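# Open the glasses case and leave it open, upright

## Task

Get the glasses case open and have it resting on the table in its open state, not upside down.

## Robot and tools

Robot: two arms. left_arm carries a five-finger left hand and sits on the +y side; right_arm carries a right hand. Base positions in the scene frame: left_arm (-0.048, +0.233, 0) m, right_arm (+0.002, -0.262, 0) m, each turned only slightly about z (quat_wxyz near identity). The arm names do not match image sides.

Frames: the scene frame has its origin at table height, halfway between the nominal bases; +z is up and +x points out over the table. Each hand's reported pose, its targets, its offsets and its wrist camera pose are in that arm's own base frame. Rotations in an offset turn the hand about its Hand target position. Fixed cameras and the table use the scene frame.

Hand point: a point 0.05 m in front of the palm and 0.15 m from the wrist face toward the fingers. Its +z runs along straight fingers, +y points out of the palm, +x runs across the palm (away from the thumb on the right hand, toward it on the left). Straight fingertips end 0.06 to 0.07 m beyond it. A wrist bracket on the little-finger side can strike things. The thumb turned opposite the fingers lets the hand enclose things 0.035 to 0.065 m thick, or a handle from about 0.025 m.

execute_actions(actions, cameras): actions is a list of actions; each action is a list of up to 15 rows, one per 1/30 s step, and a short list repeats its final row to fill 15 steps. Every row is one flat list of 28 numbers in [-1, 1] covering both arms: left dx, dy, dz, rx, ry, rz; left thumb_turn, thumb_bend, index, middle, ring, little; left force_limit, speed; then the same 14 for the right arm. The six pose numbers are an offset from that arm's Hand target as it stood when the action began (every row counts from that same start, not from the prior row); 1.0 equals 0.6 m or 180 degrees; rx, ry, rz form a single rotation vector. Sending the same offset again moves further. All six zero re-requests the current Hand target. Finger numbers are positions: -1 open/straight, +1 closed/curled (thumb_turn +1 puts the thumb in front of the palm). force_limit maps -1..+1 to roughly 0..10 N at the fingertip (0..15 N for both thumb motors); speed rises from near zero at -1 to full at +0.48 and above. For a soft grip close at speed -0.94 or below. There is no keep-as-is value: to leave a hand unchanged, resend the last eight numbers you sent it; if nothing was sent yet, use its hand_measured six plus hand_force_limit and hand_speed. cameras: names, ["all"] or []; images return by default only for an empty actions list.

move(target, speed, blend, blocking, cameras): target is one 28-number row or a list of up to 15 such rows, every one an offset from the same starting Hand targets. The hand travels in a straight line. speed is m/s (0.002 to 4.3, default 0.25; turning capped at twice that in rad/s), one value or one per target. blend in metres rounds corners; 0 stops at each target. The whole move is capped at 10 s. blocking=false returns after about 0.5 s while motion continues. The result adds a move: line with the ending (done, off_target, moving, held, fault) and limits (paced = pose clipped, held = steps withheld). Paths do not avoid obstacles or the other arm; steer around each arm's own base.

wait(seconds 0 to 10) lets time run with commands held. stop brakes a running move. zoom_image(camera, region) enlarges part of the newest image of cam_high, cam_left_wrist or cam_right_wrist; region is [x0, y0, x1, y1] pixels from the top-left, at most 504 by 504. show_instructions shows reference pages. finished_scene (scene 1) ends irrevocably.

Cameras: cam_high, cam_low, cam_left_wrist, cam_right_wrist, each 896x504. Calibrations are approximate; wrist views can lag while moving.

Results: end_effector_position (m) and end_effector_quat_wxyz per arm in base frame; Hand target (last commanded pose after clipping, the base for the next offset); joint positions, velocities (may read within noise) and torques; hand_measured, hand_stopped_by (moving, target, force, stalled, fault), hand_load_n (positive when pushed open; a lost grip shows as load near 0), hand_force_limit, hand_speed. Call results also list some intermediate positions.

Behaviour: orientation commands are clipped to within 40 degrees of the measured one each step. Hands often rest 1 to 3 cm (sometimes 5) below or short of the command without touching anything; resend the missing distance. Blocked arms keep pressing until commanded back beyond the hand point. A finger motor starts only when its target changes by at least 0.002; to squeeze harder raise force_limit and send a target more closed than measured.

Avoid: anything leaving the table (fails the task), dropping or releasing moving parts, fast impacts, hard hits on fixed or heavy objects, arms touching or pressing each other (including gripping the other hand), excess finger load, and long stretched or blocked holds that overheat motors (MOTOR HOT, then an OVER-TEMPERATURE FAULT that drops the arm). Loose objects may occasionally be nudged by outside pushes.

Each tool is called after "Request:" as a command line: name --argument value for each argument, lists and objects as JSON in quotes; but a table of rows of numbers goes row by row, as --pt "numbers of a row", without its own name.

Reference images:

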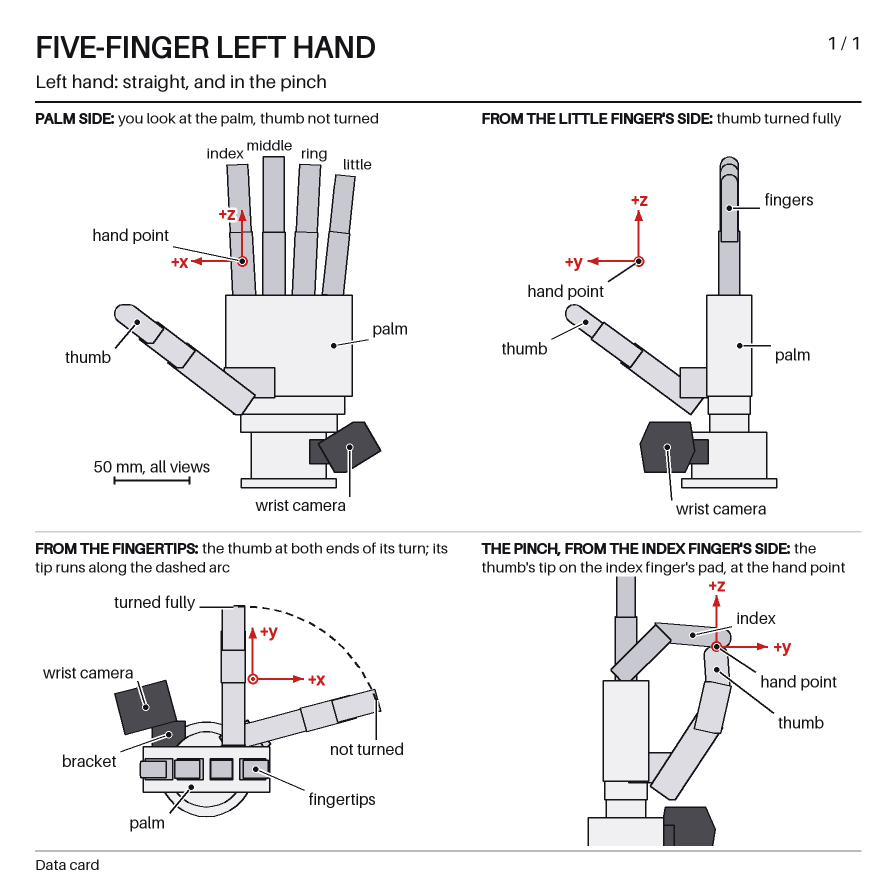

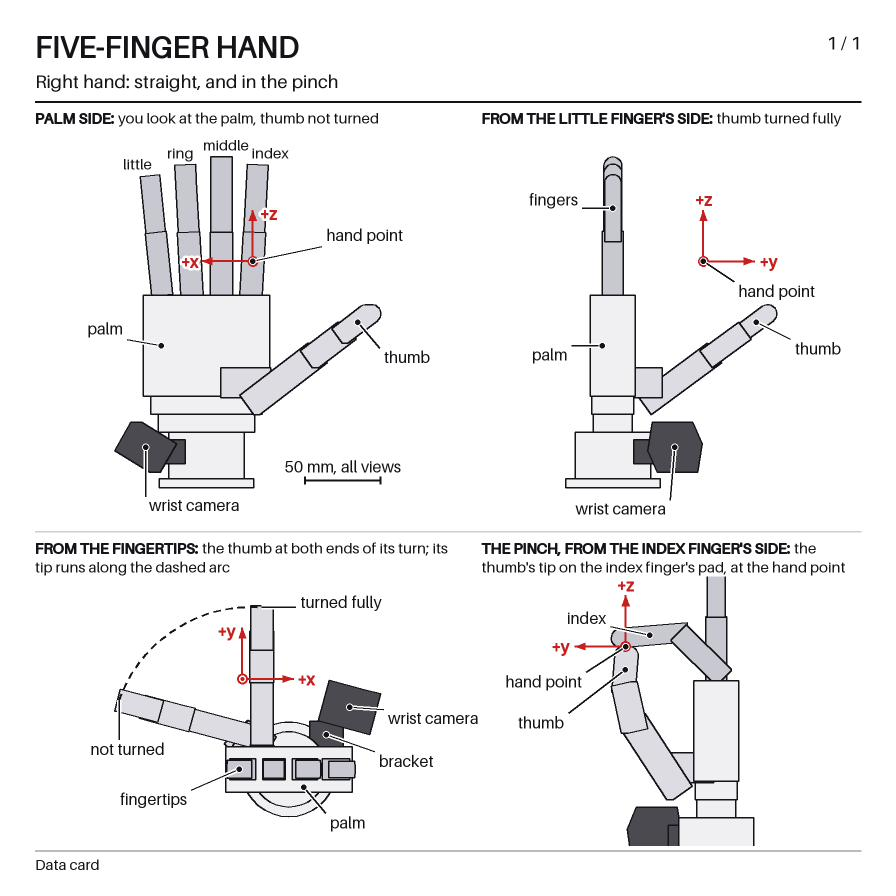

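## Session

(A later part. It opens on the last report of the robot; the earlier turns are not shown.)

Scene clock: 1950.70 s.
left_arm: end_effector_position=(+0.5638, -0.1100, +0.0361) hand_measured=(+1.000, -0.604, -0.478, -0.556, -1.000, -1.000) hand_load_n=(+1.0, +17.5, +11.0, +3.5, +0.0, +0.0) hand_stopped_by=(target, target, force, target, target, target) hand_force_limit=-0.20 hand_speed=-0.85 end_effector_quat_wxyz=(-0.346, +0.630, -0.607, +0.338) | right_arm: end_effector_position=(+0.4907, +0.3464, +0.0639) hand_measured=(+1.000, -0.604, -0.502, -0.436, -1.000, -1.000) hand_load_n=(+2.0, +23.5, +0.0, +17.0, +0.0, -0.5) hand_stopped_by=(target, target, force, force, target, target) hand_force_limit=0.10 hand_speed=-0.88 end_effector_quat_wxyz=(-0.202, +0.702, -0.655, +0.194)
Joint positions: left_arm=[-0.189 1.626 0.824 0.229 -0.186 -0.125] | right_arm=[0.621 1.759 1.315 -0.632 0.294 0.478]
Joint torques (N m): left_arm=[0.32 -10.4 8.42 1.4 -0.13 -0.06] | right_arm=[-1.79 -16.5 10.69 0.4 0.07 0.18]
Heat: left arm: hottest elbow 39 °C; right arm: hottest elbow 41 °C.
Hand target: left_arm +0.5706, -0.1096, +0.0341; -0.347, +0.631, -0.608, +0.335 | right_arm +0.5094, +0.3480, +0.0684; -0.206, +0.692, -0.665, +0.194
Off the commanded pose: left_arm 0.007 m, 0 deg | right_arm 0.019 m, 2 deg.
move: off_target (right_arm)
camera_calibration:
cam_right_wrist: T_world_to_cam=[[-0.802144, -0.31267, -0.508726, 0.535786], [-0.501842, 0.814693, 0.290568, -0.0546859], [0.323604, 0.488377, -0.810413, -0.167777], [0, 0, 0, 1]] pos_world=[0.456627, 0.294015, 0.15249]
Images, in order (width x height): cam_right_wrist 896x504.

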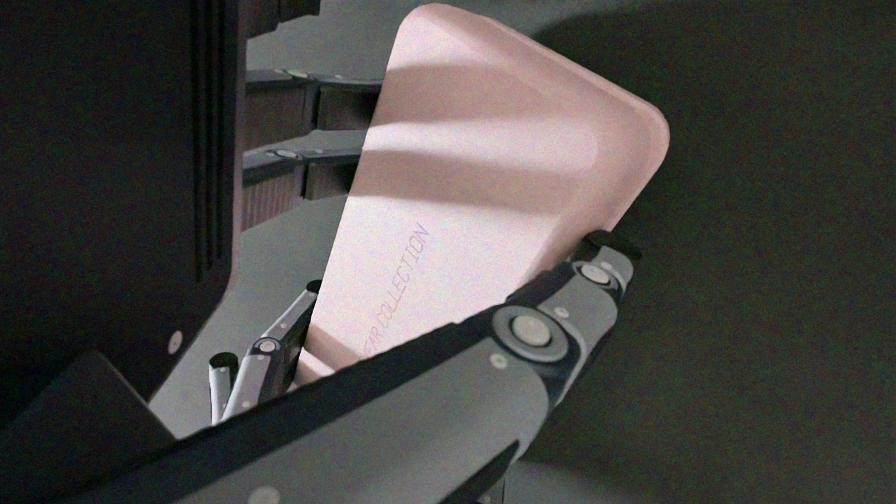

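Request:
move --target '[0,0,0,0,0,0,1,-0.6,-0.50,-0.57,-1,-1,-0.2,-0.85,0.006,0,0.008,0,0.033,0,1,-0.6,0.2,0.2,-1,-1,0.1,-0.88]' --speed 0.05 --cameras '["cam_left_wrist", "cam_right_wrist"]'

Scene clock: 1954.67 s.
left_arm: end_effector_position=(+0.5641, -0.1100, +0.0364) hand_measured=(+1.000, -0.604, -0.502, -0.570, -1.000, -1.000) hand_load_n=(+1.0, +17.0, +10.5, +3.5, +0.0, +0.0) hand_stopped_by=(target, target, force, target, target, target) hand_force_limit=-0.20 hand_speed=-0.85 end_effector_quat_wxyz=(-0.346, +0.630, -0.607, +0.338) | right_arm: end_effector_position=(+0.4950, +0.3464, +0.0687) hand_measured=(+1.000, -0.604, -0.502, -0.436, -1.000, -1.000) hand_load_n=(+1.5, +28.0, +0.0, +20.5, +0.0, +0.0) hand_stopped_by=(target, target, force, force, target, target) hand_force_limit=0.10 hand_speed=-0.88 end_effector_quat_wxyz=(-0.167, +0.711, -0.664, +0.159)
Joint positions: left_arm=[-0.189 1.626 0.825 0.229 -0.186 -0.125] | right_arm=[0.597 1.81 1.42 -0.774 0.232 0.48]
Joint torques (N m): left_arm=[0.26 -10.75 8.5 1.33 -0.13 -0.07] | right_arm=[-2.32 -17.03 10.92 0.4 0.05 0.11]
Heat: left arm: hottest elbow 40 °C; right arm: hottest elbow 41 °C.
Hand target: left_arm +0.5706, -0.1096, +0.0340; -0.347, +0.631, -0.608, +0.335 | right_arm +0.5132, +0.3480, +0.0732; -0.171, +0.701, -0.674, +0.158
Off the commanded pose: left_arm 0.007 m, 0 deg | right_arm 0.019 m, 2 deg.
move: off_target (right_arm)
camera_calibration:
cam_left_wrist: T_world_to_cam=[[0.535638, -0.290592, 0.792873, -0.355239], [-0.513221, -0.857645, 0.0323838, 0.20059], [0.670593, -0.424265, -0.608526, -0.285008], [0, 0, 0, 1]] pos_world=[0.484351, -0.0521131, 0.101729]
cam_right_wrist: T_world_to_cam=[[-0.849957, -0.314477, -0.422703, 0.560031], [-0.469867, 0.815395, 0.338165, -0.0733542], [0.238325, 0.48604, -0.840813, -0.120306], [0, 0, 0, 1]] pos_world=[0.470207, 0.294403, 0.160378]
Images, in order (width x height): cam_left_wrist 896x504, cam_right_wrist 896x504.

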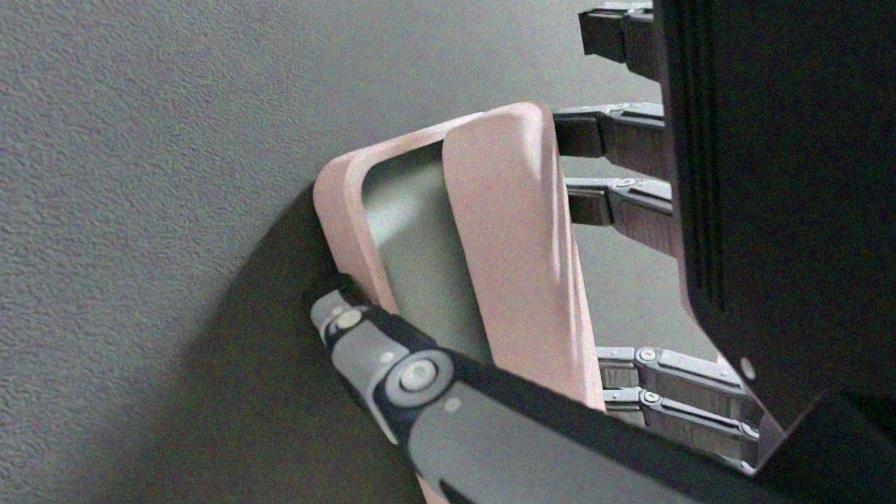

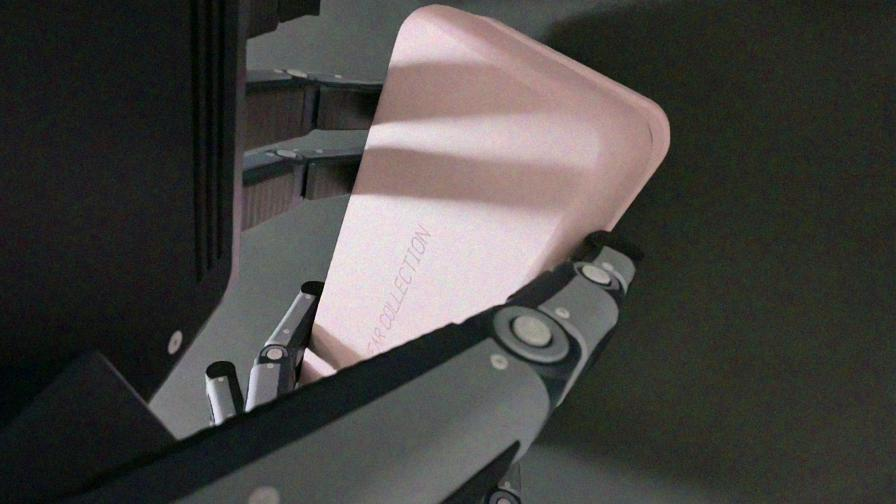

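Request:
move --target '[0,0,0,0,0,0,1,-0.6,-0.53,-0.59,-1,-1,-0.2,-0.85,0.005,0,0.007,0,0.033,0,1,-0.6,0.2,0.2,-1,-1,0.1,-0.88]' --speed 0.05 --cameras '["cam_left_wrist", "cam_right_wrist"]'

Scene clock: 1967.97 s.
left_arm: end_effector_position=(+0.5644, -0.1101, +0.0370) hand_measured=(+1.000, -0.604, -0.530, -0.590, -1.000, -1.000) hand_load_n=(+1.5, +16.0, +9.0, +4.0, +0.0, +0.0) hand_stopped_by=(target, target, force, target, target, target) hand_force_limit=-0.20 hand_speed=-0.85 end_effector_quat_wxyz=(-0.346, +0.630, -0.607, +0.338) | right_arm: end_effector_position=(+0.4992, +0.3468, +0.0741) hand_measured=(+1.000, -0.606, -0.502, -0.438, -1.000, -1.000) hand_load_n=(+2.5, +32.5, +0.0, +25.0, +0.0, -0.5) hand_stopped_by=(target, target, force, force, target, target) hand_force_limit=0.10 hand_speed=-0.88 end_effector_quat_wxyz=(-0.133, +0.717, -0.673, +0.123)
Joint positions: left_arm=[-0.189 1.625 0.825 0.229 -0.186 -0.125] | right_arm=[0.574 1.866 1.53 -0.912 0.173 0.481]
Joint torques (N m): left_arm=[0.26 -10.7 8.46 1.32 -0.13 -0.07] | right_arm=[-1.44 -19.08 10.91 0.06 -0.11 0.12]
Heat: left arm: hottest elbow 40 °C; right arm: hottest elbow 40 °C.
Hand target: left_arm +0.5706, -0.1096, +0.0342; -0.347, +0.631, -0.608, +0.336 | right_arm +0.5162, +0.3480, +0.0774; -0.136, +0.708, -0.682, +0.121
Off the commanded pose: left_arm 0.007 m, 0 deg | right_arm 0.017 m, 2 deg.
move: off_target (right_arm)
camera_calibration:
cam_left_wrist: T_world_to_cam=[[0.534724, -0.290394, 0.793562, -0.355358], [-0.513229, -0.857656, 0.0319792, 0.200721], [0.671317, -0.424379, -0.607648, -0.285285], [0, 0, 0, 1]] pos_world=[0.484551, -0.0521131, 0.102227]
cam_right_wrist: T_world_to_cam=[[-0.889234, -0.312202, -0.334354, 0.578328], [-0.430917, 0.816995, 0.383183, -0.0968409], [0.153535, 0.484818, -0.861033, -0.0726555], [0, 0, 0, 1]] pos_world=[0.483694, 0.294898, 0.167915]
Images, in order (width x height): cam_left_wrist 896x504, cam_right_wrist 896x504.

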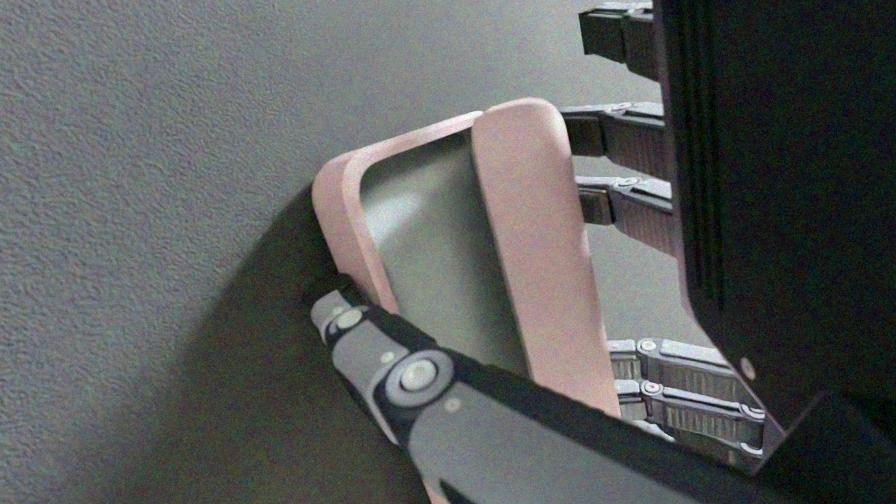

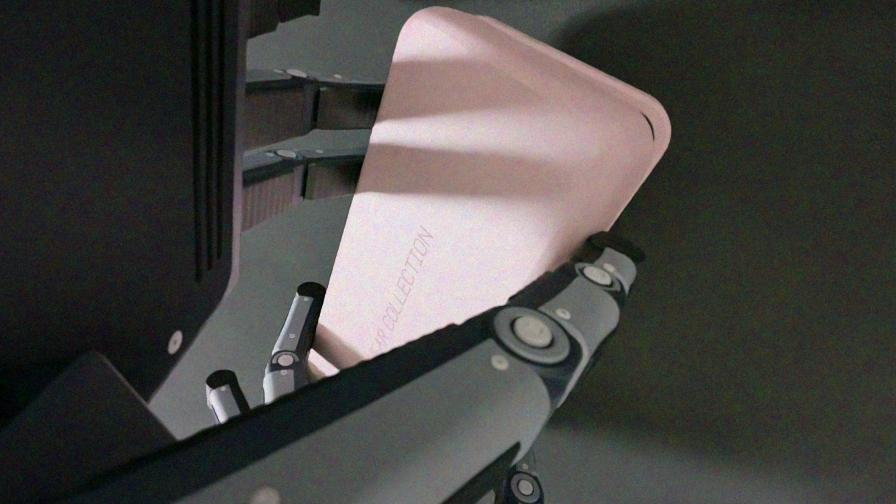

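Request:
move --target '[0,0,0,0,0,0,1,-0.6,-0.56,-0.61,-1,-1,-0.2,-0.9,0,0,0,0,0,0,1,-0.6,0.2,-0.444,-1,-1,0.1,-0.9]' --speed 0.05 --cameras '["cam_left_wrist"]'

Scene clock: 1973.87 s.
left_arm: end_effector_position=(+0.5644, -0.1101, +0.0372) hand_measured=(+1.000, -0.604, -0.560, -0.610, -1.000, -1.000) hand_load_n=(+1.0, +11.0, +4.0, +3.0, +0.0, +0.0) hand_stopped_by=(target, target, target, target, target, target) hand_force_limit=-0.20 hand_speed=-0.90 end_effector_quat_wxyz=(-0.347, +0.630, -0.607, +0.338) | right_arm: end_effector_position=(+0.4989, +0.3467, +0.0738) hand_measured=(+1.000, -0.606, -0.502, -0.446, -1.000, -1.000) hand_load_n=(+1.0, +27.5, +0.0, +21.5, +0.0, +0.0) hand_stopped_by=(target, target, force, force, target, target) hand_force_limit=0.10 hand_speed=-0.90 end_effector_quat_wxyz=(-0.132, +0.718, -0.673, +0.122)
Joint positions: left_arm=[-0.189 1.624 0.825 0.229 -0.186 -0.125] | right_arm=[0.573 1.866 1.53 -0.913 0.172 0.481]
Joint torques (N m): left_arm=[0.32 -10.64 8.46 1.33 -0.12 -0.07] | right_arm=[-1.32 -18.67 10.77 -0.08 0 0.15]
Heat: left arm: hottest elbow 40 °C; right arm: hottest elbow 41 °C.
Hand target: left_arm +0.5706, -0.1096, +0.0341; -0.347, +0.631, -0.608, +0.336 | right_arm +0.5161, +0.3480, +0.0775; -0.136, +0.708, -0.682, +0.121
Off the commanded pose: left_arm 0.007 m, 0 deg | right_arm 0.018 m, 2 deg.
move: off_target (right_arm)
camera_calibration:
cam_left_wrist: T_world_to_cam=[[0.534424, -0.290362, 0.793776, -0.355392], [-0.513237, -0.857657, 0.0318165, 0.200736], [0.671549, -0.424399, -0.607377, -0.285305], [0, 0, 0, 1]] pos_world=[0.484551, -0.0521131, 0.102427]
Images, in order (width x height): cam_left_wrist 896x504.

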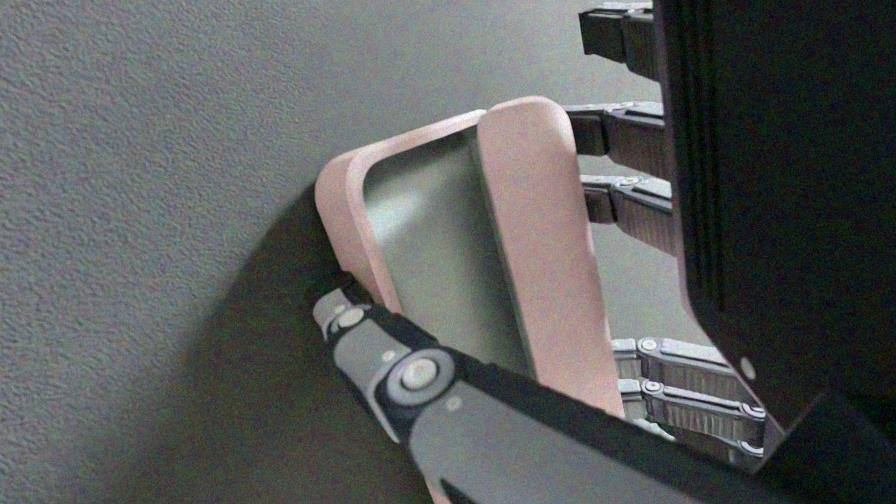

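Request:
move --target '[0,0,0,0,0,0,1,-0.6,-0.59,-0.63,-1,-1,-0.2,-0.9,0,0,0,0,0,0,1,-0.6,0.2,-0.454,-1,-1,0.1,-0.9]' --speed 0.05 --cameras '["cam_left_wrist"]'

Scene clock: 1978.13 s.
left_arm: end_effector_position=(+0.5643, -0.1101, +0.0366) hand_measured=(+1.000, -0.600, -0.590, -0.630, -1.000, -1.000) hand_load_n=(+0.0, +0.0, +0.0, +0.0, +0.0, +0.0) hand_stopped_by=(target, target, target, target, target, target) hand_force_limit=-0.20 hand_speed=-0.90 end_effector_quat_wxyz=(-0.346, +0.630, -0.607, +0.338) | right_arm: end_effector_position=(+0.5001, +0.3466, +0.0752) hand_measured=(+1.000, -0.602, -0.502, -0.454, -1.000, -1.000) hand_load_n=(-0.5, +5.5, +2.5, +0.5, -0.5, +0.0) hand_stopped_by=(target, target, force, force, target, target) hand_force_limit=0.10 hand_speed=-0.90 end_effector_quat_wxyz=(-0.133, +0.716, -0.675, +0.121)
Joint positions: left_arm=[-0.189 1.626 0.825 0.229 -0.186 -0.125] | right_arm=[0.571 1.867 1.534 -0.917 0.169 0.485]
Joint torques (N m): left_arm=[0.32 -10.75 8.49 1.33 -0.13 -0.07] | right_arm=[-1.55 -18.32 10.77 0.18 0.1 0.16]
Heat: left arm: hottest elbow 40 °C; right arm: hottest elbow 41 °C.
Hand target: left_arm +0.5706, -0.1096, +0.0341; -0.347, +0.631, -0.608, +0.336 | right_arm +0.5161, +0.3480, +0.0774; -0.136, +0.708, -0.682, +0.121
Off the commanded pose: left_arm 0.007 m, 0 deg | right_arm 0.016 m, 1 deg.
move: off_target (right_arm)
camera_calibration:
cam_left_wrist: T_world_to_cam=[[0.53533, -0.290492, 0.793118, -0.355321], [-0.513167, -0.857683, 0.032232, 0.200623], [0.670881, -0.424257, -0.608215, -0.285124], [0, 0, 0, 1]] pos_world=[0.484451, -0.0521132, 0.101928]
Images, in order (width x height): cam_left_wrist 896x504.

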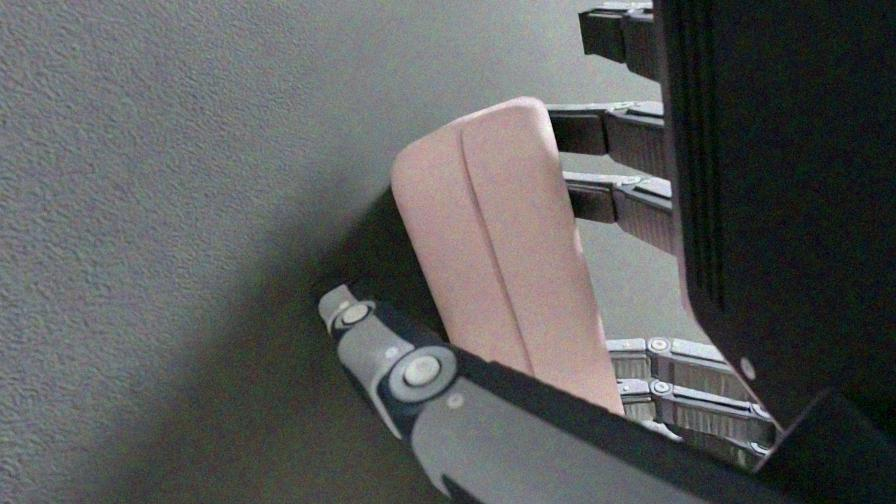

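Request:
move --pt "0 0 0 0 0 0 1 -0.6 -0.7 -0.7 -1 -1 -0.2 -0.7 -0.0112 0 -0.015 0 -0.066 0 1 -0.6 0.2 -0.454 -1 -1 0.1 -0.9" --pt "0 0 0 0 0 0 1 -0.6 -0.7 -0.7 -1 -1 -0.2 -0.7 -0.0228 0 -0.0458 0 -0.146 0 1 -0.6 0.2 -0.454 -1 -1 0.1 -0.9" --speed '[0.06,0.06]' --cameras '["cam_left_wrist","cam_right_wrist"]'

Scene clock: 2050.67 s.
left_arm: end_effector_position=(+0.5643, -0.1101, +0.0366) hand_measured=(+1.000, -0.600, -0.700, -0.700, -1.000, -1.000) hand_load_n=(+0.0, +0.0, +0.0, +0.0, +0.0, +0.0) hand_stopped_by=(target, target, target, target, target, target) hand_force_limit=-0.20 hand_speed=-0.70 end_effector_quat_wxyz=(-0.346, +0.630, -0.607, +0.338) | right_arm: end_effector_position=(+0.5085, +0.3419, +0.0656) hand_measured=(+1.000, -0.600, -0.502, -0.454, -1.000, -1.000) hand_load_n=(-3.5, +4.5, -0.5, +0.0, +0.0, +0.0) hand_stopped_by=(target, target, force, force, target, target) hand_force_limit=0.10 hand_speed=-0.90 end_effector_quat_wxyz=(-0.292, +0.655, -0.637, +0.282)
Joint positions: left_arm=[-0.189 1.626 0.825 0.229 -0.186 -0.125] | right_arm=[0.65 1.694 1.136 -0.279 0.445 0.448]
Joint torques (N m): left_arm=[0.32 -10.75 8.44 1.32 -0.12 -0.07] | right_arm=[0.5 -15.56 6.27 1.65 0.39 0.05]
Heat: left arm: hottest elbow 41 °C; right arm: hottest elbow 41 °C.
Hand target: left_arm +0.5706, -0.1096, +0.0342; -0.347, +0.631, -0.608, +0.336 | right_arm +0.5024, +0.3480, +0.0500; -0.288, +0.662, -0.633, +0.279
Off the commanded pose: left_arm 0.007 m, 0 deg | right_arm 0.018 m, 1 deg.
move: off_target (right_arm)
camera_calibration:
cam_left_wrist: T_world_to_cam=[[0.53533, -0.290492, 0.793118, -0.355321], [-0.513167, -0.857683, 0.032232, 0.200623], [0.670881, -0.424257, -0.608215, -0.285124], [0, 0, 0, 1]] pos_world=[0.484451, -0.0521132, 0.101928]
cam_right_wrist: T_world_to_cam=[[-0.649682, -0.272207, -0.709801, 0.471429], [-0.533464, 0.828444, 0.170574, -0.0233944], [0.541599, 0.489473, -0.683438, -0.289552], [0, 0, 0, 1]] pos_world=[0.45062, 0.289435, 0.14072]
Images, in order (width x height): cam_left_wrist 896x504, cam_right_wrist 896x504.

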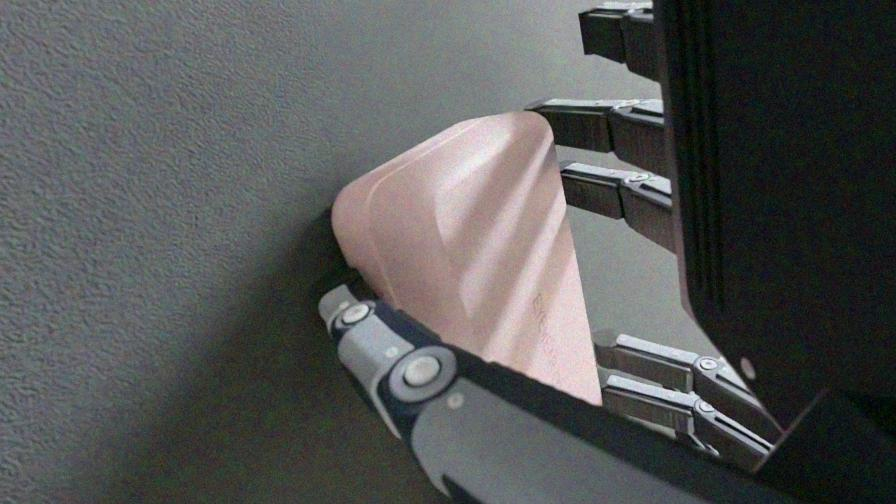

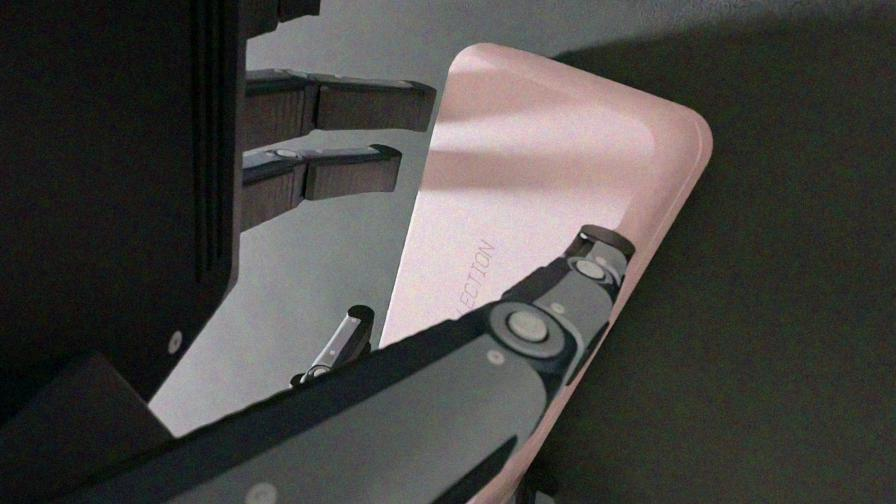

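Request:
move --pt "0 0 0 0 0 0 1 -0.6 -0.85 -0.85 -1 -1 -0.2 -0.5 0 0 0.06 0 0 0 1 -0.6 -0.85 -0.85 -1 -1 0.1 -0.6" --pt "-0.02 0 0.008 -0.0 0 0 1 -0.6 -0.85 -0.85 -1 -1 -0.2 -0.5 -0.11 0 0.05 0 0 0 1 -0.6 -0.85 -0.85 -1 -1 0.1 -0.6" --speed '[0.08,0.12]' --cameras '["cam_left_wrist","cam_right_wrist"]'

Scene clock: 2055.90 s.
left_arm: end_effector_position=(+0.5641, -0.1094, +0.0434) hand_measured=(+1.000, -0.600, -0.850, -0.850, -1.000, -1.000) hand_load_n=(+0.0, +0.0, +0.0, +0.0, +0.0, +0.0) hand_stopped_by=(target, target, target, target, target, target) hand_force_limit=-0.20 hand_speed=-0.50 end_effector_quat_wxyz=(-0.350, +0.629, -0.604, +0.341) | right_arm: end_effector_position=(+0.4410, +0.3445, +0.0737) hand_measured=(+1.000, -0.600, -0.850, -0.850, -1.000, -1.000) hand_load_n=(+0.0, +0.0, +0.0, +0.0, +0.0, +0.0) hand_stopped_by=(target, target, target, target, target, target) hand_force_limit=0.10 hand_speed=-0.60 end_effector_quat_wxyz=(-0.281, +0.664, -0.633, +0.281)
Joint positions: left_arm=[-0.189 1.61 0.822 0.228 -0.189 -0.125] | right_arm=[0.742 1.575 1.024 -0.342 0.5 0.516]
Joint torques (N m): left_arm=[-0.15 -12.22 6.63 1.06 -0.17 -0.09] | right_arm=[0.44 -16.97 6.82 0.98 0.53 0.11]
Heat: left arm: hottest elbow 41 °C; right arm: hottest elbow 40 °C.
Hand target: left_arm +0.5586, -0.1096, +0.0389; -0.347, +0.631, -0.608, +0.336 | right_arm +0.4364, +0.3479, +0.0799; -0.288, +0.662, -0.633, +0.279
Off the commanded pose: left_arm 0.007 m, 1 deg | right_arm 0.009 m, 1 deg.
move: done
camera_calibration:
cam_left_wrist: T_world_to_cam=[[0.526963, -0.288752, 0.799333, -0.355765], [-0.511057, -0.859136, 0.0265601, 0.199865], [0.679066, -0.422501, -0.600302, -0.285442], [0, 0, 0, 1]] pos_world=[0.483451, -0.0516165, 0.107715]
cam_right_wrist: T_world_to_cam=[[-0.658933, -0.292392, -0.693047, 0.443721], [-0.539448, 0.825795, 0.164496, -0.058932], [0.524217, 0.482255, -0.701874, -0.237192], [0, 0, 0, 1]] pos_world=[0.384932, 0.292793, 0.150735]
Images, in order (width x height): cam_left_wrist 896x504, cam_right_wrist 896x504.

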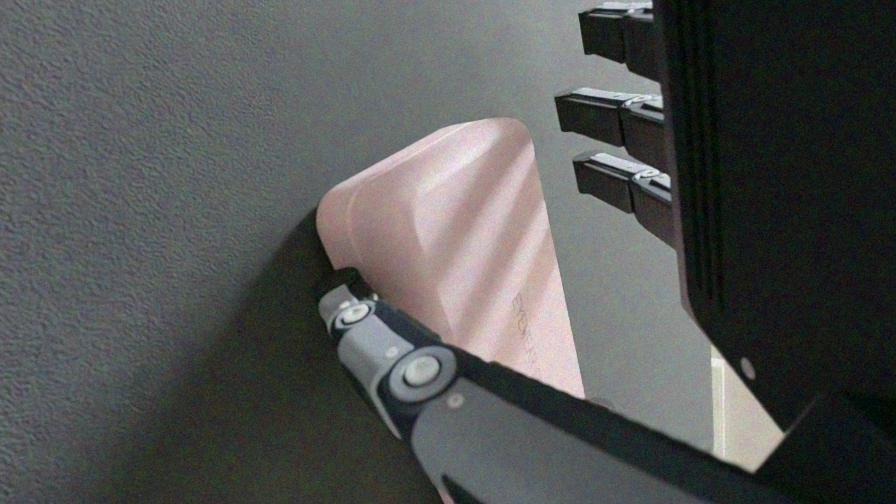

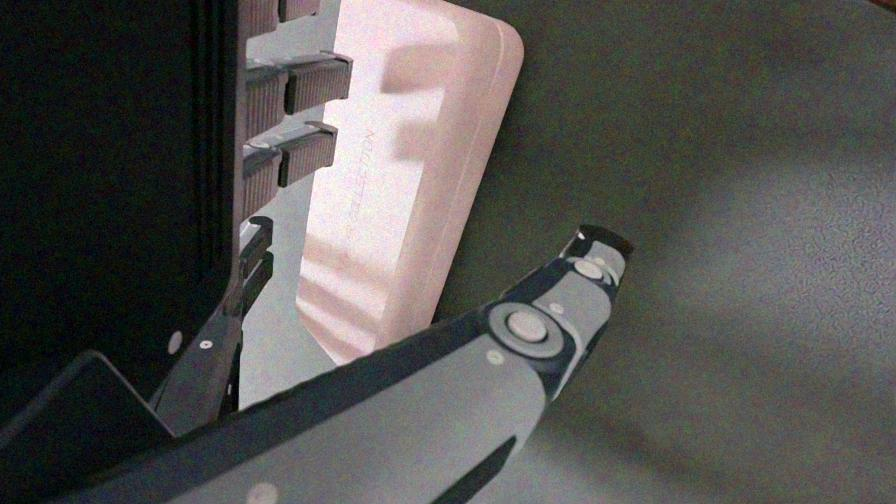

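Request:
move --pt "-0.0227 0 -0.0082 0 0.0222 0 1 -0.87 -0.85 -0.85 -1 -1 -0.2 -0.5 0 0 0 0 0 0 1 -0.6 -0.85 -0.85 -1 -1 0.1 -0.6" --pt "0.0265 0 -0.0077 0 0.0222 0 1 -0.87 -0.6 -0.6 -1 -1 -0.2 -0.5 0 0 0 0 0 0 1 -0.6 -0.85 -0.85 -1 -1 0.1 -0.6" --speed '[0.08,0.05]' --cameras '["cam_left_wrist","cam_right_wrist"]'

Scene clock: 2064.50 s.
left_arm: end_effector_position=(+0.5616, -0.1116, +0.0345) hand_measured=(+1.000, -0.870, -0.600, -0.600, -1.000, -1.000) hand_load_n=(-0.5, +0.5, +0.0, +0.0, +0.0, -0.5) hand_stopped_by=(target, target, target, target, target, target) hand_force_limit=-0.20 hand_speed=-0.50 end_effector_quat_wxyz=(-0.325, +0.639, -0.622, +0.314) | right_arm: end_effector_position=(+0.4410, +0.3445, +0.0738) hand_measured=(+1.000, -0.600, -0.850, -0.850, -1.000, -1.000) hand_load_n=(+0.0, +0.0, +0.0, +0.0, +0.0, -0.5) hand_stopped_by=(target, target, target, target, target, target) hand_force_limit=0.10 hand_speed=-0.60 end_effector_quat_wxyz=(-0.281, +0.664, -0.634, +0.281)
Joint positions: left_arm=[-0.189 1.627 0.871 0.112 -0.177 -0.128] | right_arm=[0.742 1.575 1.024 -0.342 0.5 0.516]
Joint torques (N m): left_arm=[0.85 -10.46 9.81 1.05 0 -0.1] | right_arm=[0.21 -16.91 6.65 0.72 0.52 0.07]
Heat: left arm: hottest elbow 40 °C; right arm: hottest elbow 40 °C.
Hand target: left_arm +0.5746, -0.1096, +0.0344; -0.325, +0.642, -0.620, +0.313 | right_arm +0.4364, +0.3480, +0.0799; -0.288, +0.662, -0.633, +0.279
Off the commanded pose: left_arm 0.013 m, 0 deg | right_arm 0.008 m, 1 deg.
move: off_target (left_arm); target 2's new numbers were sent with left_arm's hand 0.015 m and 0 deg from that target
camera_calibration:
cam_left_wrist: T_world_to_cam=[[0.589892, -0.298176, 0.750413, -0.382677], [-0.514497, -0.855049, 0.0646886, 0.197961], [0.622351, -0.424244, -0.657797, -0.256378], [0, 0, 0, 1]] pos_world=[0.487145, -0.0536059, 0.105716]
cam_right_wrist: T_world_to_cam=[[-0.659094, -0.291601, -0.693227, 0.443581], [-0.538963, 0.826017, 0.164968, -0.059255], [0.524513, 0.482353, -0.701586, -0.237378], [0, 0, 0, 1]] pos_world=[0.384933, 0.292794, 0.150736]
Images, in order (width x height): cam_left_wrist 896x504, cam_right_wrist 896x504.

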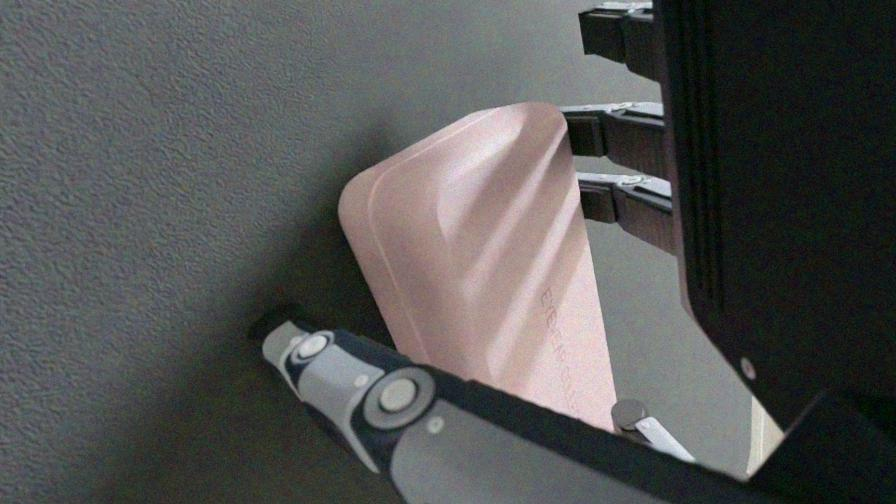

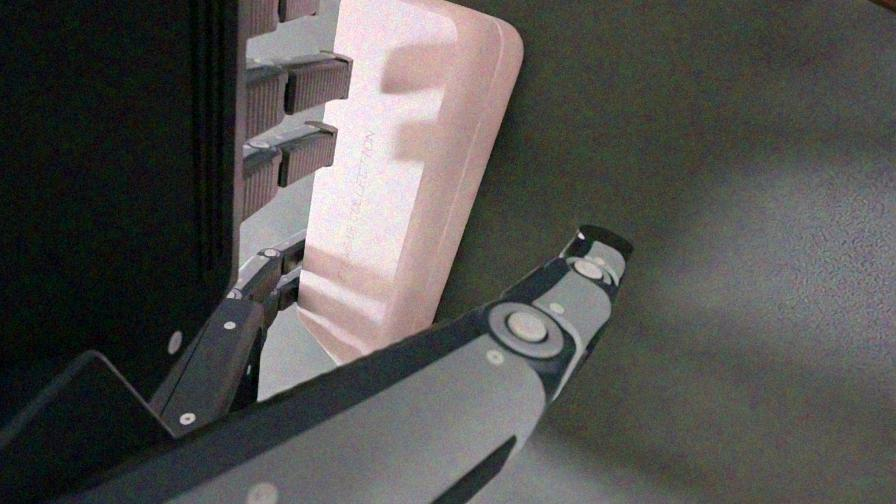

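Request:
move --target '[0.012,0,0,0,0,0,1,-0.87,-0.5,-0.5,-1,-1,-0.2,-0.6,0,0,0,0,0,0,1,-0.6,-0.85,-0.85,-1,-1,0.1,-0.6]' --speed 0.04 --cameras '["cam_left_wrist"]'

Scene clock: 2067.80 s.
left_arm: end_effector_position=(+0.5691, -0.1134, +0.0366) hand_measured=(+1.000, -0.870, -0.500, -0.500, -1.000, -1.000) hand_load_n=(+0.0, +0.0, +0.0, -0.5, +0.0, +0.0) hand_stopped_by=(target, target, target, target, target, target) hand_force_limit=-0.20 hand_speed=-0.60 end_effector_quat_wxyz=(-0.326, +0.638, -0.621, +0.317) | right_arm: end_effector_position=(+0.4410, +0.3445, +0.0738) hand_measured=(+1.000, -0.600, -0.850, -0.850, -1.000, -1.000) hand_load_n=(+0.0, +0.0, +0.0, +0.0, +0.0, +0.0) hand_stopped_by=(target, target, target, target, target, target) hand_force_limit=0.10 hand_speed=-0.60 end_effector_quat_wxyz=(-0.281, +0.664, -0.634, +0.281)
Joint positions: left_arm=[-0.189 1.639 0.889 0.112 -0.175 -0.128] | right_arm=[0.742 1.575 1.024 -0.342 0.5 0.516]
Joint torques (N m): left_arm=[1.08 -10.29 10.09 0.85 0.02 -0.08] | right_arm=[0.21 -15.79 6.71 0.91 0.53 0.08]
Heat: left arm: hottest elbow 40 °C; right arm: hottest elbow 40 °C.
Hand target: left_arm +0.5817, -0.1096, +0.0342; -0.325, +0.642, -0.620, +0.313 | right_arm +0.4364, +0.3480, +0.0799; -0.288, +0.662, -0.633, +0.279
Off the commanded pose: left_arm 0.013 m, 1 deg | right_arm 0.008 m, 1 deg.
move: off_target (left_arm)
camera_calibration:
cam_left_wrist: T_world_to_cam=[[0.584561, -0.297246, 0.754939, -0.386173], [-0.51619, -0.854125, 0.0633945, 0.201211], [0.625968, -0.42675, -0.652724, -0.262859], [0, 0, 0, 1]] pos_world=[0.494146, -0.0551044, 0.107207]
Images, in order (width x height): cam_left_wrist 896x504.

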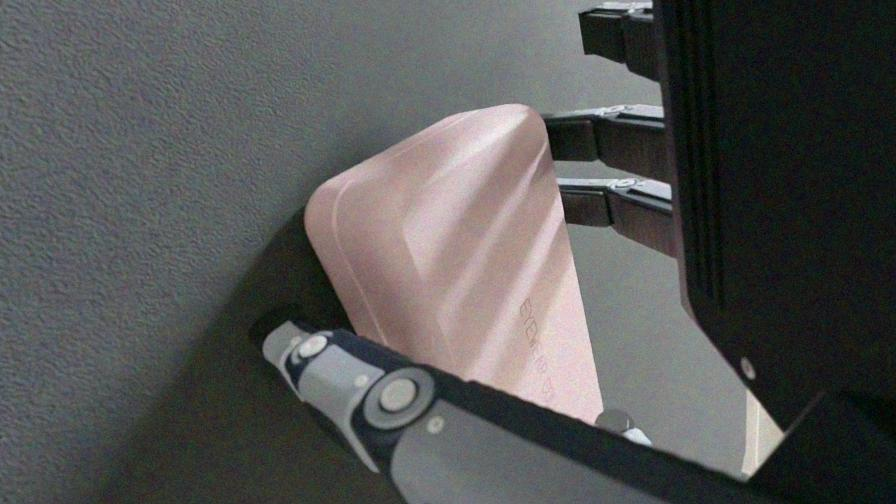

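Request:
move --target '[0.008,0.005,-0.0035,0,0,0,1,-0.87,-0.5,-0.5,-1,-1,-0.2,-0.6,0,0,0,0,0,0,1,-0.6,-0.85,-0.85,-1,-1,0.1,-0.6]' --speed 0.04

Scene clock: 2072.70 s.
left_arm: end_effector_position=(+0.5737, -0.1135, +0.0368) hand_measured=(+1.000, -0.870, -0.500, -0.500, -1.000, -1.000) hand_load_n=(+0.0, +0.0, +0.0, -1.0, +0.0, +0.0) hand_stopped_by=(target, target, target, target, target, target) hand_force_limit=-0.20 hand_speed=-0.60 end_effector_quat_wxyz=(-0.325, +0.638, -0.621, +0.319) | right_arm: end_effector_position=(+0.4410, +0.3445, +0.0738) hand_measured=(+1.000, -0.600, -0.850, -0.850, -1.000, -1.000) hand_load_n=(+0.0, +0.0, +0.0, +0.0, +0.0, -0.5) hand_stopped_by=(target, target, target, target, target, target) hand_force_limit=0.10 hand_speed=-0.60 end_effector_quat_wxyz=(-0.281, +0.664, -0.634, +0.281)
Joint positions: left_arm=[-0.186 1.648 0.901 0.112 -0.169 -0.128] | right_arm=[0.742 1.575 1.024 -0.342 0.5 0.516]
Joint torques (N m): left_arm=[1.38 -9.99 9.94 0.99 0.05 -0.04] | right_arm=[0.03 -17.32 6.83 0.69 0.53 0.1]
Heat: left arm: hottest elbow 40 °C; right arm: hottest elbow 39 °C.
Hand target: left_arm +0.5865, -0.1067, +0.0323; -0.325, +0.642, -0.620, +0.313 | right_arm +0.4364, +0.3480, +0.0799; -0.288, +0.662, -0.633, +0.279
Off the commanded pose: left_arm 0.015 m, 1 deg | right_arm 0.008 m, 1 deg.
move: off_target (left_arm)

Request:
wait --seconds 0.1 --cameras '["cam_left_wrist", "cam_right_wrist"]'

Scene clock: 2082.63 s.
left_arm: end_effector_position=(+0.5737, -0.1135, +0.0368) hand_measured=(+1.000, -0.870, -0.500, -0.500, -1.000, -1.000) hand_load_n=(+0.0, +0.0, +0.0, -1.0, -0.5, +0.0) hand_stopped_by=(target, target, target, target, target, target) hand_force_limit=-0.20 hand_speed=-0.60 end_effector_quat_wxyz=(-0.325, +0.638, -0.621, +0.319) | right_arm: end_effector_position=(+0.4410, +0.3445, +0.0738) hand_measured=(+1.000, -0.600, -0.850, -0.850, -1.000, -1.000) hand_load_n=(+0.0, +0.0, +0.0, +0.0, +0.0, +0.0) hand_stopped_by=(target, target, target, target, target, target) hand_force_limit=0.10 hand_speed=-0.60 end_effector_quat_wxyz=(-0.281, +0.664, -0.634, +0.281)
Joint positions: left_arm=[-0.186 1.648 0.901 0.112 -0.169 -0.128] | right_arm=[0.742 1.575 1.024 -0.342 0.5 0.516]
Joint torques (N m): left_arm=[1.49 -10.23 9.89 0.99 0.05 -0.04] | right_arm=[0.26 -16.97 6.78 0.95 0.5 0.09]
Heat: left arm: hottest elbow 40 °C; right arm: hottest elbow 39 °C.
Hand target: left_arm +0.5865, -0.1067, +0.0323; -0.325, +0.642, -0.620, +0.313 | right_arm +0.4364, +0.3480, +0.0799; -0.288, +0.662, -0.633, +0.279
Off the commanded pose: left_arm 0.015 m, 1 deg | right_arm 0.008 m, 1 deg.
wait: 0.10 s; at rest from the start
camera_calibration:
cam_left_wrist: T_world_to_cam=[[0.582935, -0.295083, 0.757042, -0.388048], [-0.517534, -0.853115, 0.0659791, 0.204351], [0.626374, -0.430256, -0.650027, -0.266425], [0, 0, 0, 1]] pos_world=[0.498848, -0.0548031, 0.107103]
cam_right_wrist: T_world_to_cam=[[-0.659094, -0.291601, -0.693227, 0.443581], [-0.538963, 0.826017, 0.164968, -0.059255], [0.524513, 0.482353, -0.701586, -0.237378], [0, 0, 0, 1]] pos_world=[0.384933, 0.292794, 0.150736]
Images, in order (width x height): cam_left_wrist 896x504, cam_right_wrist 896x504.

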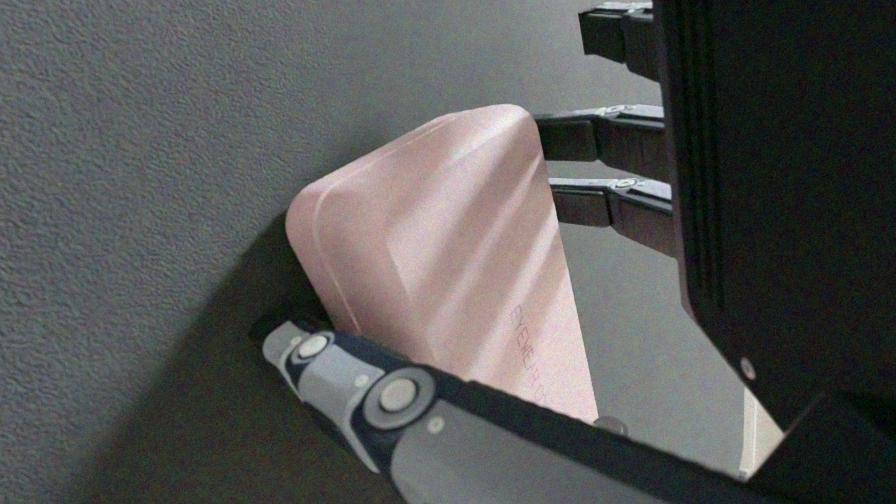

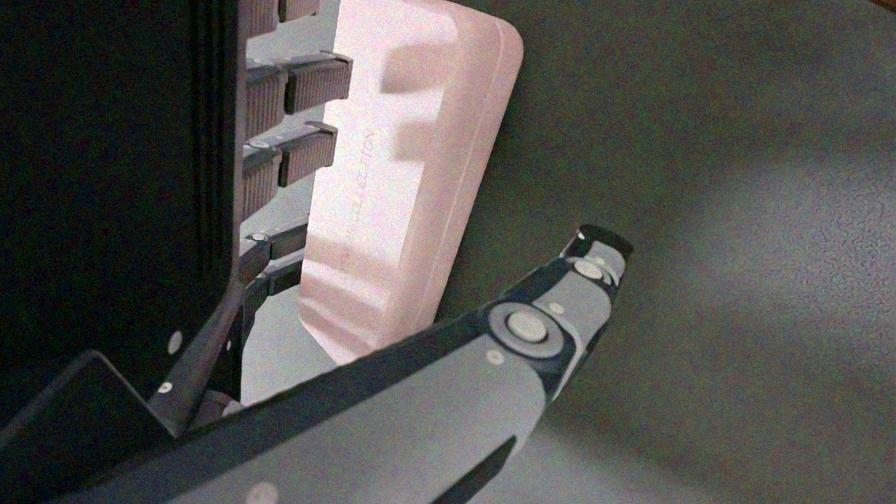

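Request:
move --target '[0.008,0.003,-0.003,0,0,0,1,-0.87,-0.5,-0.5,-1,-1,-0.2,-0.6,0,0,0,0,0,0,1,-0.6,-0.85,-0.85,-1,-1,0.1,-0.6]' --speed 0.04 --cameras '["cam_left_wrist"]'

Scene clock: 2088.03 s.
left_arm: end_effector_position=(+0.5783, -0.1131, +0.0367) hand_measured=(+1.000, -0.870, -0.500, -0.500, -1.000, -1.000) hand_load_n=(+0.0, +0.0, +0.0, -1.5, +0.0, +0.0) hand_stopped_by=(target, target, target, target, target, target) hand_force_limit=-0.20 hand_speed=-0.60 end_effector_quat_wxyz=(-0.324, +0.638, -0.620, +0.321) | right_arm: end_effector_position=(+0.4410, +0.3445, +0.0738) hand_measured=(+1.000, -0.600, -0.850, -0.850, -1.000, -1.000) hand_load_n=(+0.0, +0.0, +0.0, +0.0, +0.0, +0.0) hand_stopped_by=(target, target, target, target, target, target) hand_force_limit=0.10 hand_speed=-0.60 end_effector_quat_wxyz=(-0.281, +0.664, -0.634, +0.281)
Joint positions: left_arm=[-0.182 1.658 0.913 0.112 -0.164 -0.128] | right_arm=[0.742 1.575 1.024 -0.342 0.5 0.516]
Joint torques (N m): left_arm=[1.55 -10.17 9.88 1.07 0.02 -0.01] | right_arm=[0.44 -16.73 6.86 0.65 0.56 0.09]
Heat: left arm: hottest elbow 40 °C; right arm: hottest elbow 38 °C.
Hand target: left_arm +0.5913, -0.1049, +0.0304; -0.325, +0.642, -0.620, +0.313 | right_arm +0.4364, +0.3480, +0.0799; -0.288, +0.662, -0.633, +0.279
Off the commanded pose: left_arm 0.017 m, 1 deg | right_arm 0.008 m, 1 deg.
move: off_target (left_arm)
camera_calibration:
cam_left_wrist: T_world_to_cam=[[0.581902, -0.292708, 0.758757, -0.389723], [-0.517744, -0.852823, 0.0680693, 0.207117], [0.627161, -0.432452, -0.647807, -0.27], [0, 0, 0, 1]] pos_world=[0.503348, -0.0542032, 0.106699]
Images, in order (width x height): cam_left_wrist 896x504.

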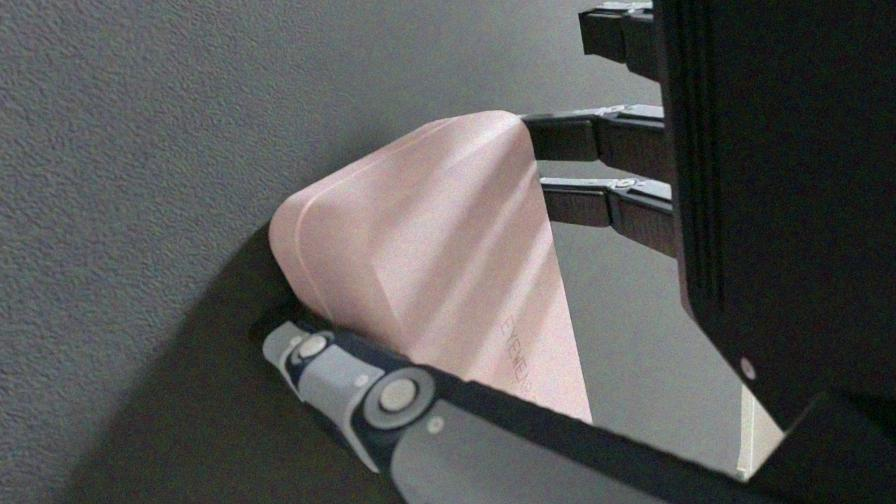

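Request:
move --target '[0,0,0,0,0,0,1,-0.87,0.2,0.2,-1,-1,-0.5,-0.85,0,0,0,0,0,0,1,-0.6,-0.85,-0.85,-1,-1,0.1,-0.6]' --speed 0.04 --cameras '["cam_left_wrist"]'

Scene clock: 2091.50 s.
left_arm: end_effector_position=(+0.5843, -0.1124, +0.0404) hand_measured=(+1.000, -0.872, -0.210, -0.240, -1.000, -1.000) hand_load_n=(+1.0, +4.5, +3.0, +3.5, +0.0, +0.0) hand_stopped_by=(target, target, force, force, target, target) hand_force_limit=-0.50 hand_speed=-0.85 end_effector_quat_wxyz=(-0.327, +0.638, -0.618, +0.323) | right_arm: end_effector_position=(+0.4410, +0.3445, +0.0738) hand_measured=(+1.000, -0.600, -0.850, -0.850, -1.000, -1.000) hand_load_n=(+0.0, +0.0, +0.0, +0.0, +0.0, +0.0) hand_stopped_by=(target, target, target, target, target, target) hand_force_limit=0.10 hand_speed=-0.60 end_effector_quat_wxyz=(-0.281, +0.664, -0.634, +0.281)
Joint positions: left_arm=[-0.179 1.663 0.926 0.112 -0.163 -0.128] | right_arm=[0.742 1.575 1.024 -0.342 0.5 0.516]
Joint torques (N m): left_arm=[1.32 -10.64 9.03 1.07 0 -0.02] | right_arm=[0.03 -16.85 6.67 0.94 0.52 0.1]
Heat: left arm: hottest elbow 40 °C; right arm: hottest elbow 38 °C.
Hand target: left_arm +0.5913, -0.1048, +0.0305; -0.325, +0.642, -0.619, +0.313 | right_arm +0.4364, +0.3480, +0.0799; -0.288, +0.662, -0.633, +0.279
Off the commanded pose: left_arm 0.014 m, 1 deg | right_arm 0.008 m, 1 deg.
move: off_target (left_arm)
camera_calibration:
cam_left_wrist: T_world_to_cam=[[0.576061, -0.289788, 0.764315, -0.392248], [-0.516074, -0.854063, 0.065147, 0.209525], [0.633894, -0.431971, -0.641544, -0.275216], [0, 0, 0, 1]] pos_world=[0.508547, -0.0536065, 0.109588]
Images, in order (width x height): cam_left_wrist 896x504.

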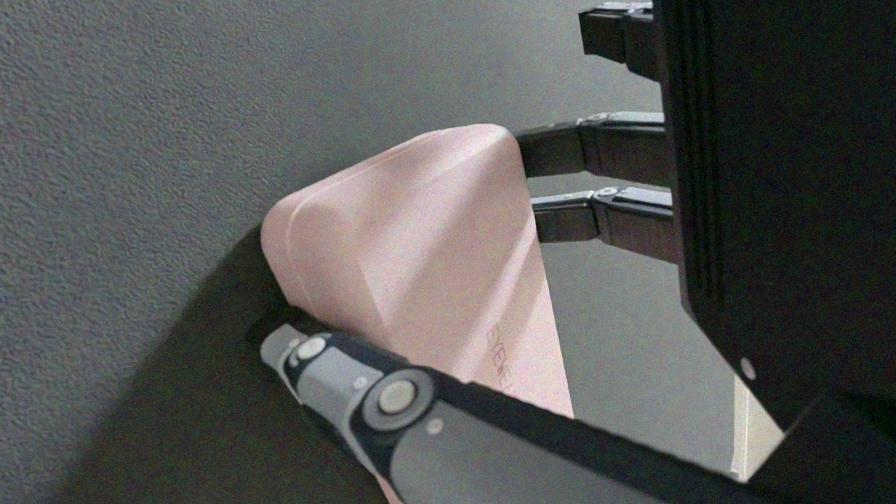

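Request:
move --target '[0.006,0.003,-0.01,0,0,0,1,-0.87,-0.4,-0.4,-1,-1,-0.5,-0.6,0,0,0,0,0,0,1,-0.6,-0.85,-0.85,-1,-1,0.1,-0.6]' --speed 0.04 --cameras '["cam_left_wrist"]'

Scene clock: 2100.43 s.
left_arm: end_effector_position=(+0.5842, -0.1121, +0.0384) hand_measured=(+1.000, -0.870, -0.400, -0.400, -1.000, -1.000) hand_load_n=(+0.0, +0.0, +0.0, -2.0, +0.0, +0.0) hand_stopped_by=(target, target, target, target, target, target) hand_force_limit=-0.50 hand_speed=-0.60 end_effector_quat_wxyz=(-0.325, +0.638, -0.619, +0.323) | right_arm: end_effector_position=(+0.4410, +0.3445, +0.0738) hand_measured=(+1.000, -0.600, -0.850, -0.850, -1.000, -1.000) hand_load_n=(+0.0, +0.0, +0.0, +0.0, -0.5, +0.0) hand_stopped_by=(target, target, target, target, target, target) hand_force_limit=0.10 hand_speed=-0.60 end_effector_quat_wxyz=(-0.281, +0.664, -0.634, +0.281)
Joint positions: left_arm=[-0.177 1.666 0.926 0.113 -0.16 -0.126] | right_arm=[0.742 1.575 1.024 -0.342 0.5 0.516]
Joint torques (N m): left_arm=[1.55 -9.58 9.25 1.55 0.03 0.01] | right_arm=[0.15 -16.15 6.84 0.9 0.53 0.11]
Heat: left arm: hottest elbow 41 °C; right arm: hottest elbow 38 °C.
Hand target: left_arm +0.5950, -0.1029, +0.0244; -0.325, +0.642, -0.620, +0.313 | right_arm +0.4364, +0.3480, +0.0799; -0.288, +0.662, -0.633, +0.279
Off the commanded pose: left_arm 0.020 m, 1 deg | right_arm 0.008 m, 1 deg.
move: off_target (left_arm)
camera_calibration:
cam_left_wrist: T_world_to_cam=[[0.57775, -0.290772, 0.762665, -0.391713], [-0.517642, -0.852975, 0.0669316, 0.210883], [0.631072, -0.433457, -0.643322, -0.274729], [0, 0, 0, 1]] pos_world=[0.508848, -0.0531041, 0.107891]
Images, in order (width x height): cam_left_wrist 896x504.

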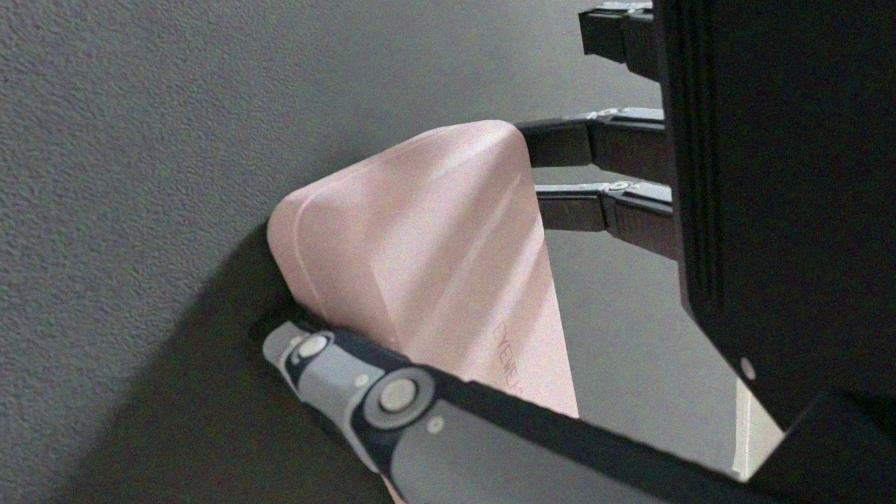

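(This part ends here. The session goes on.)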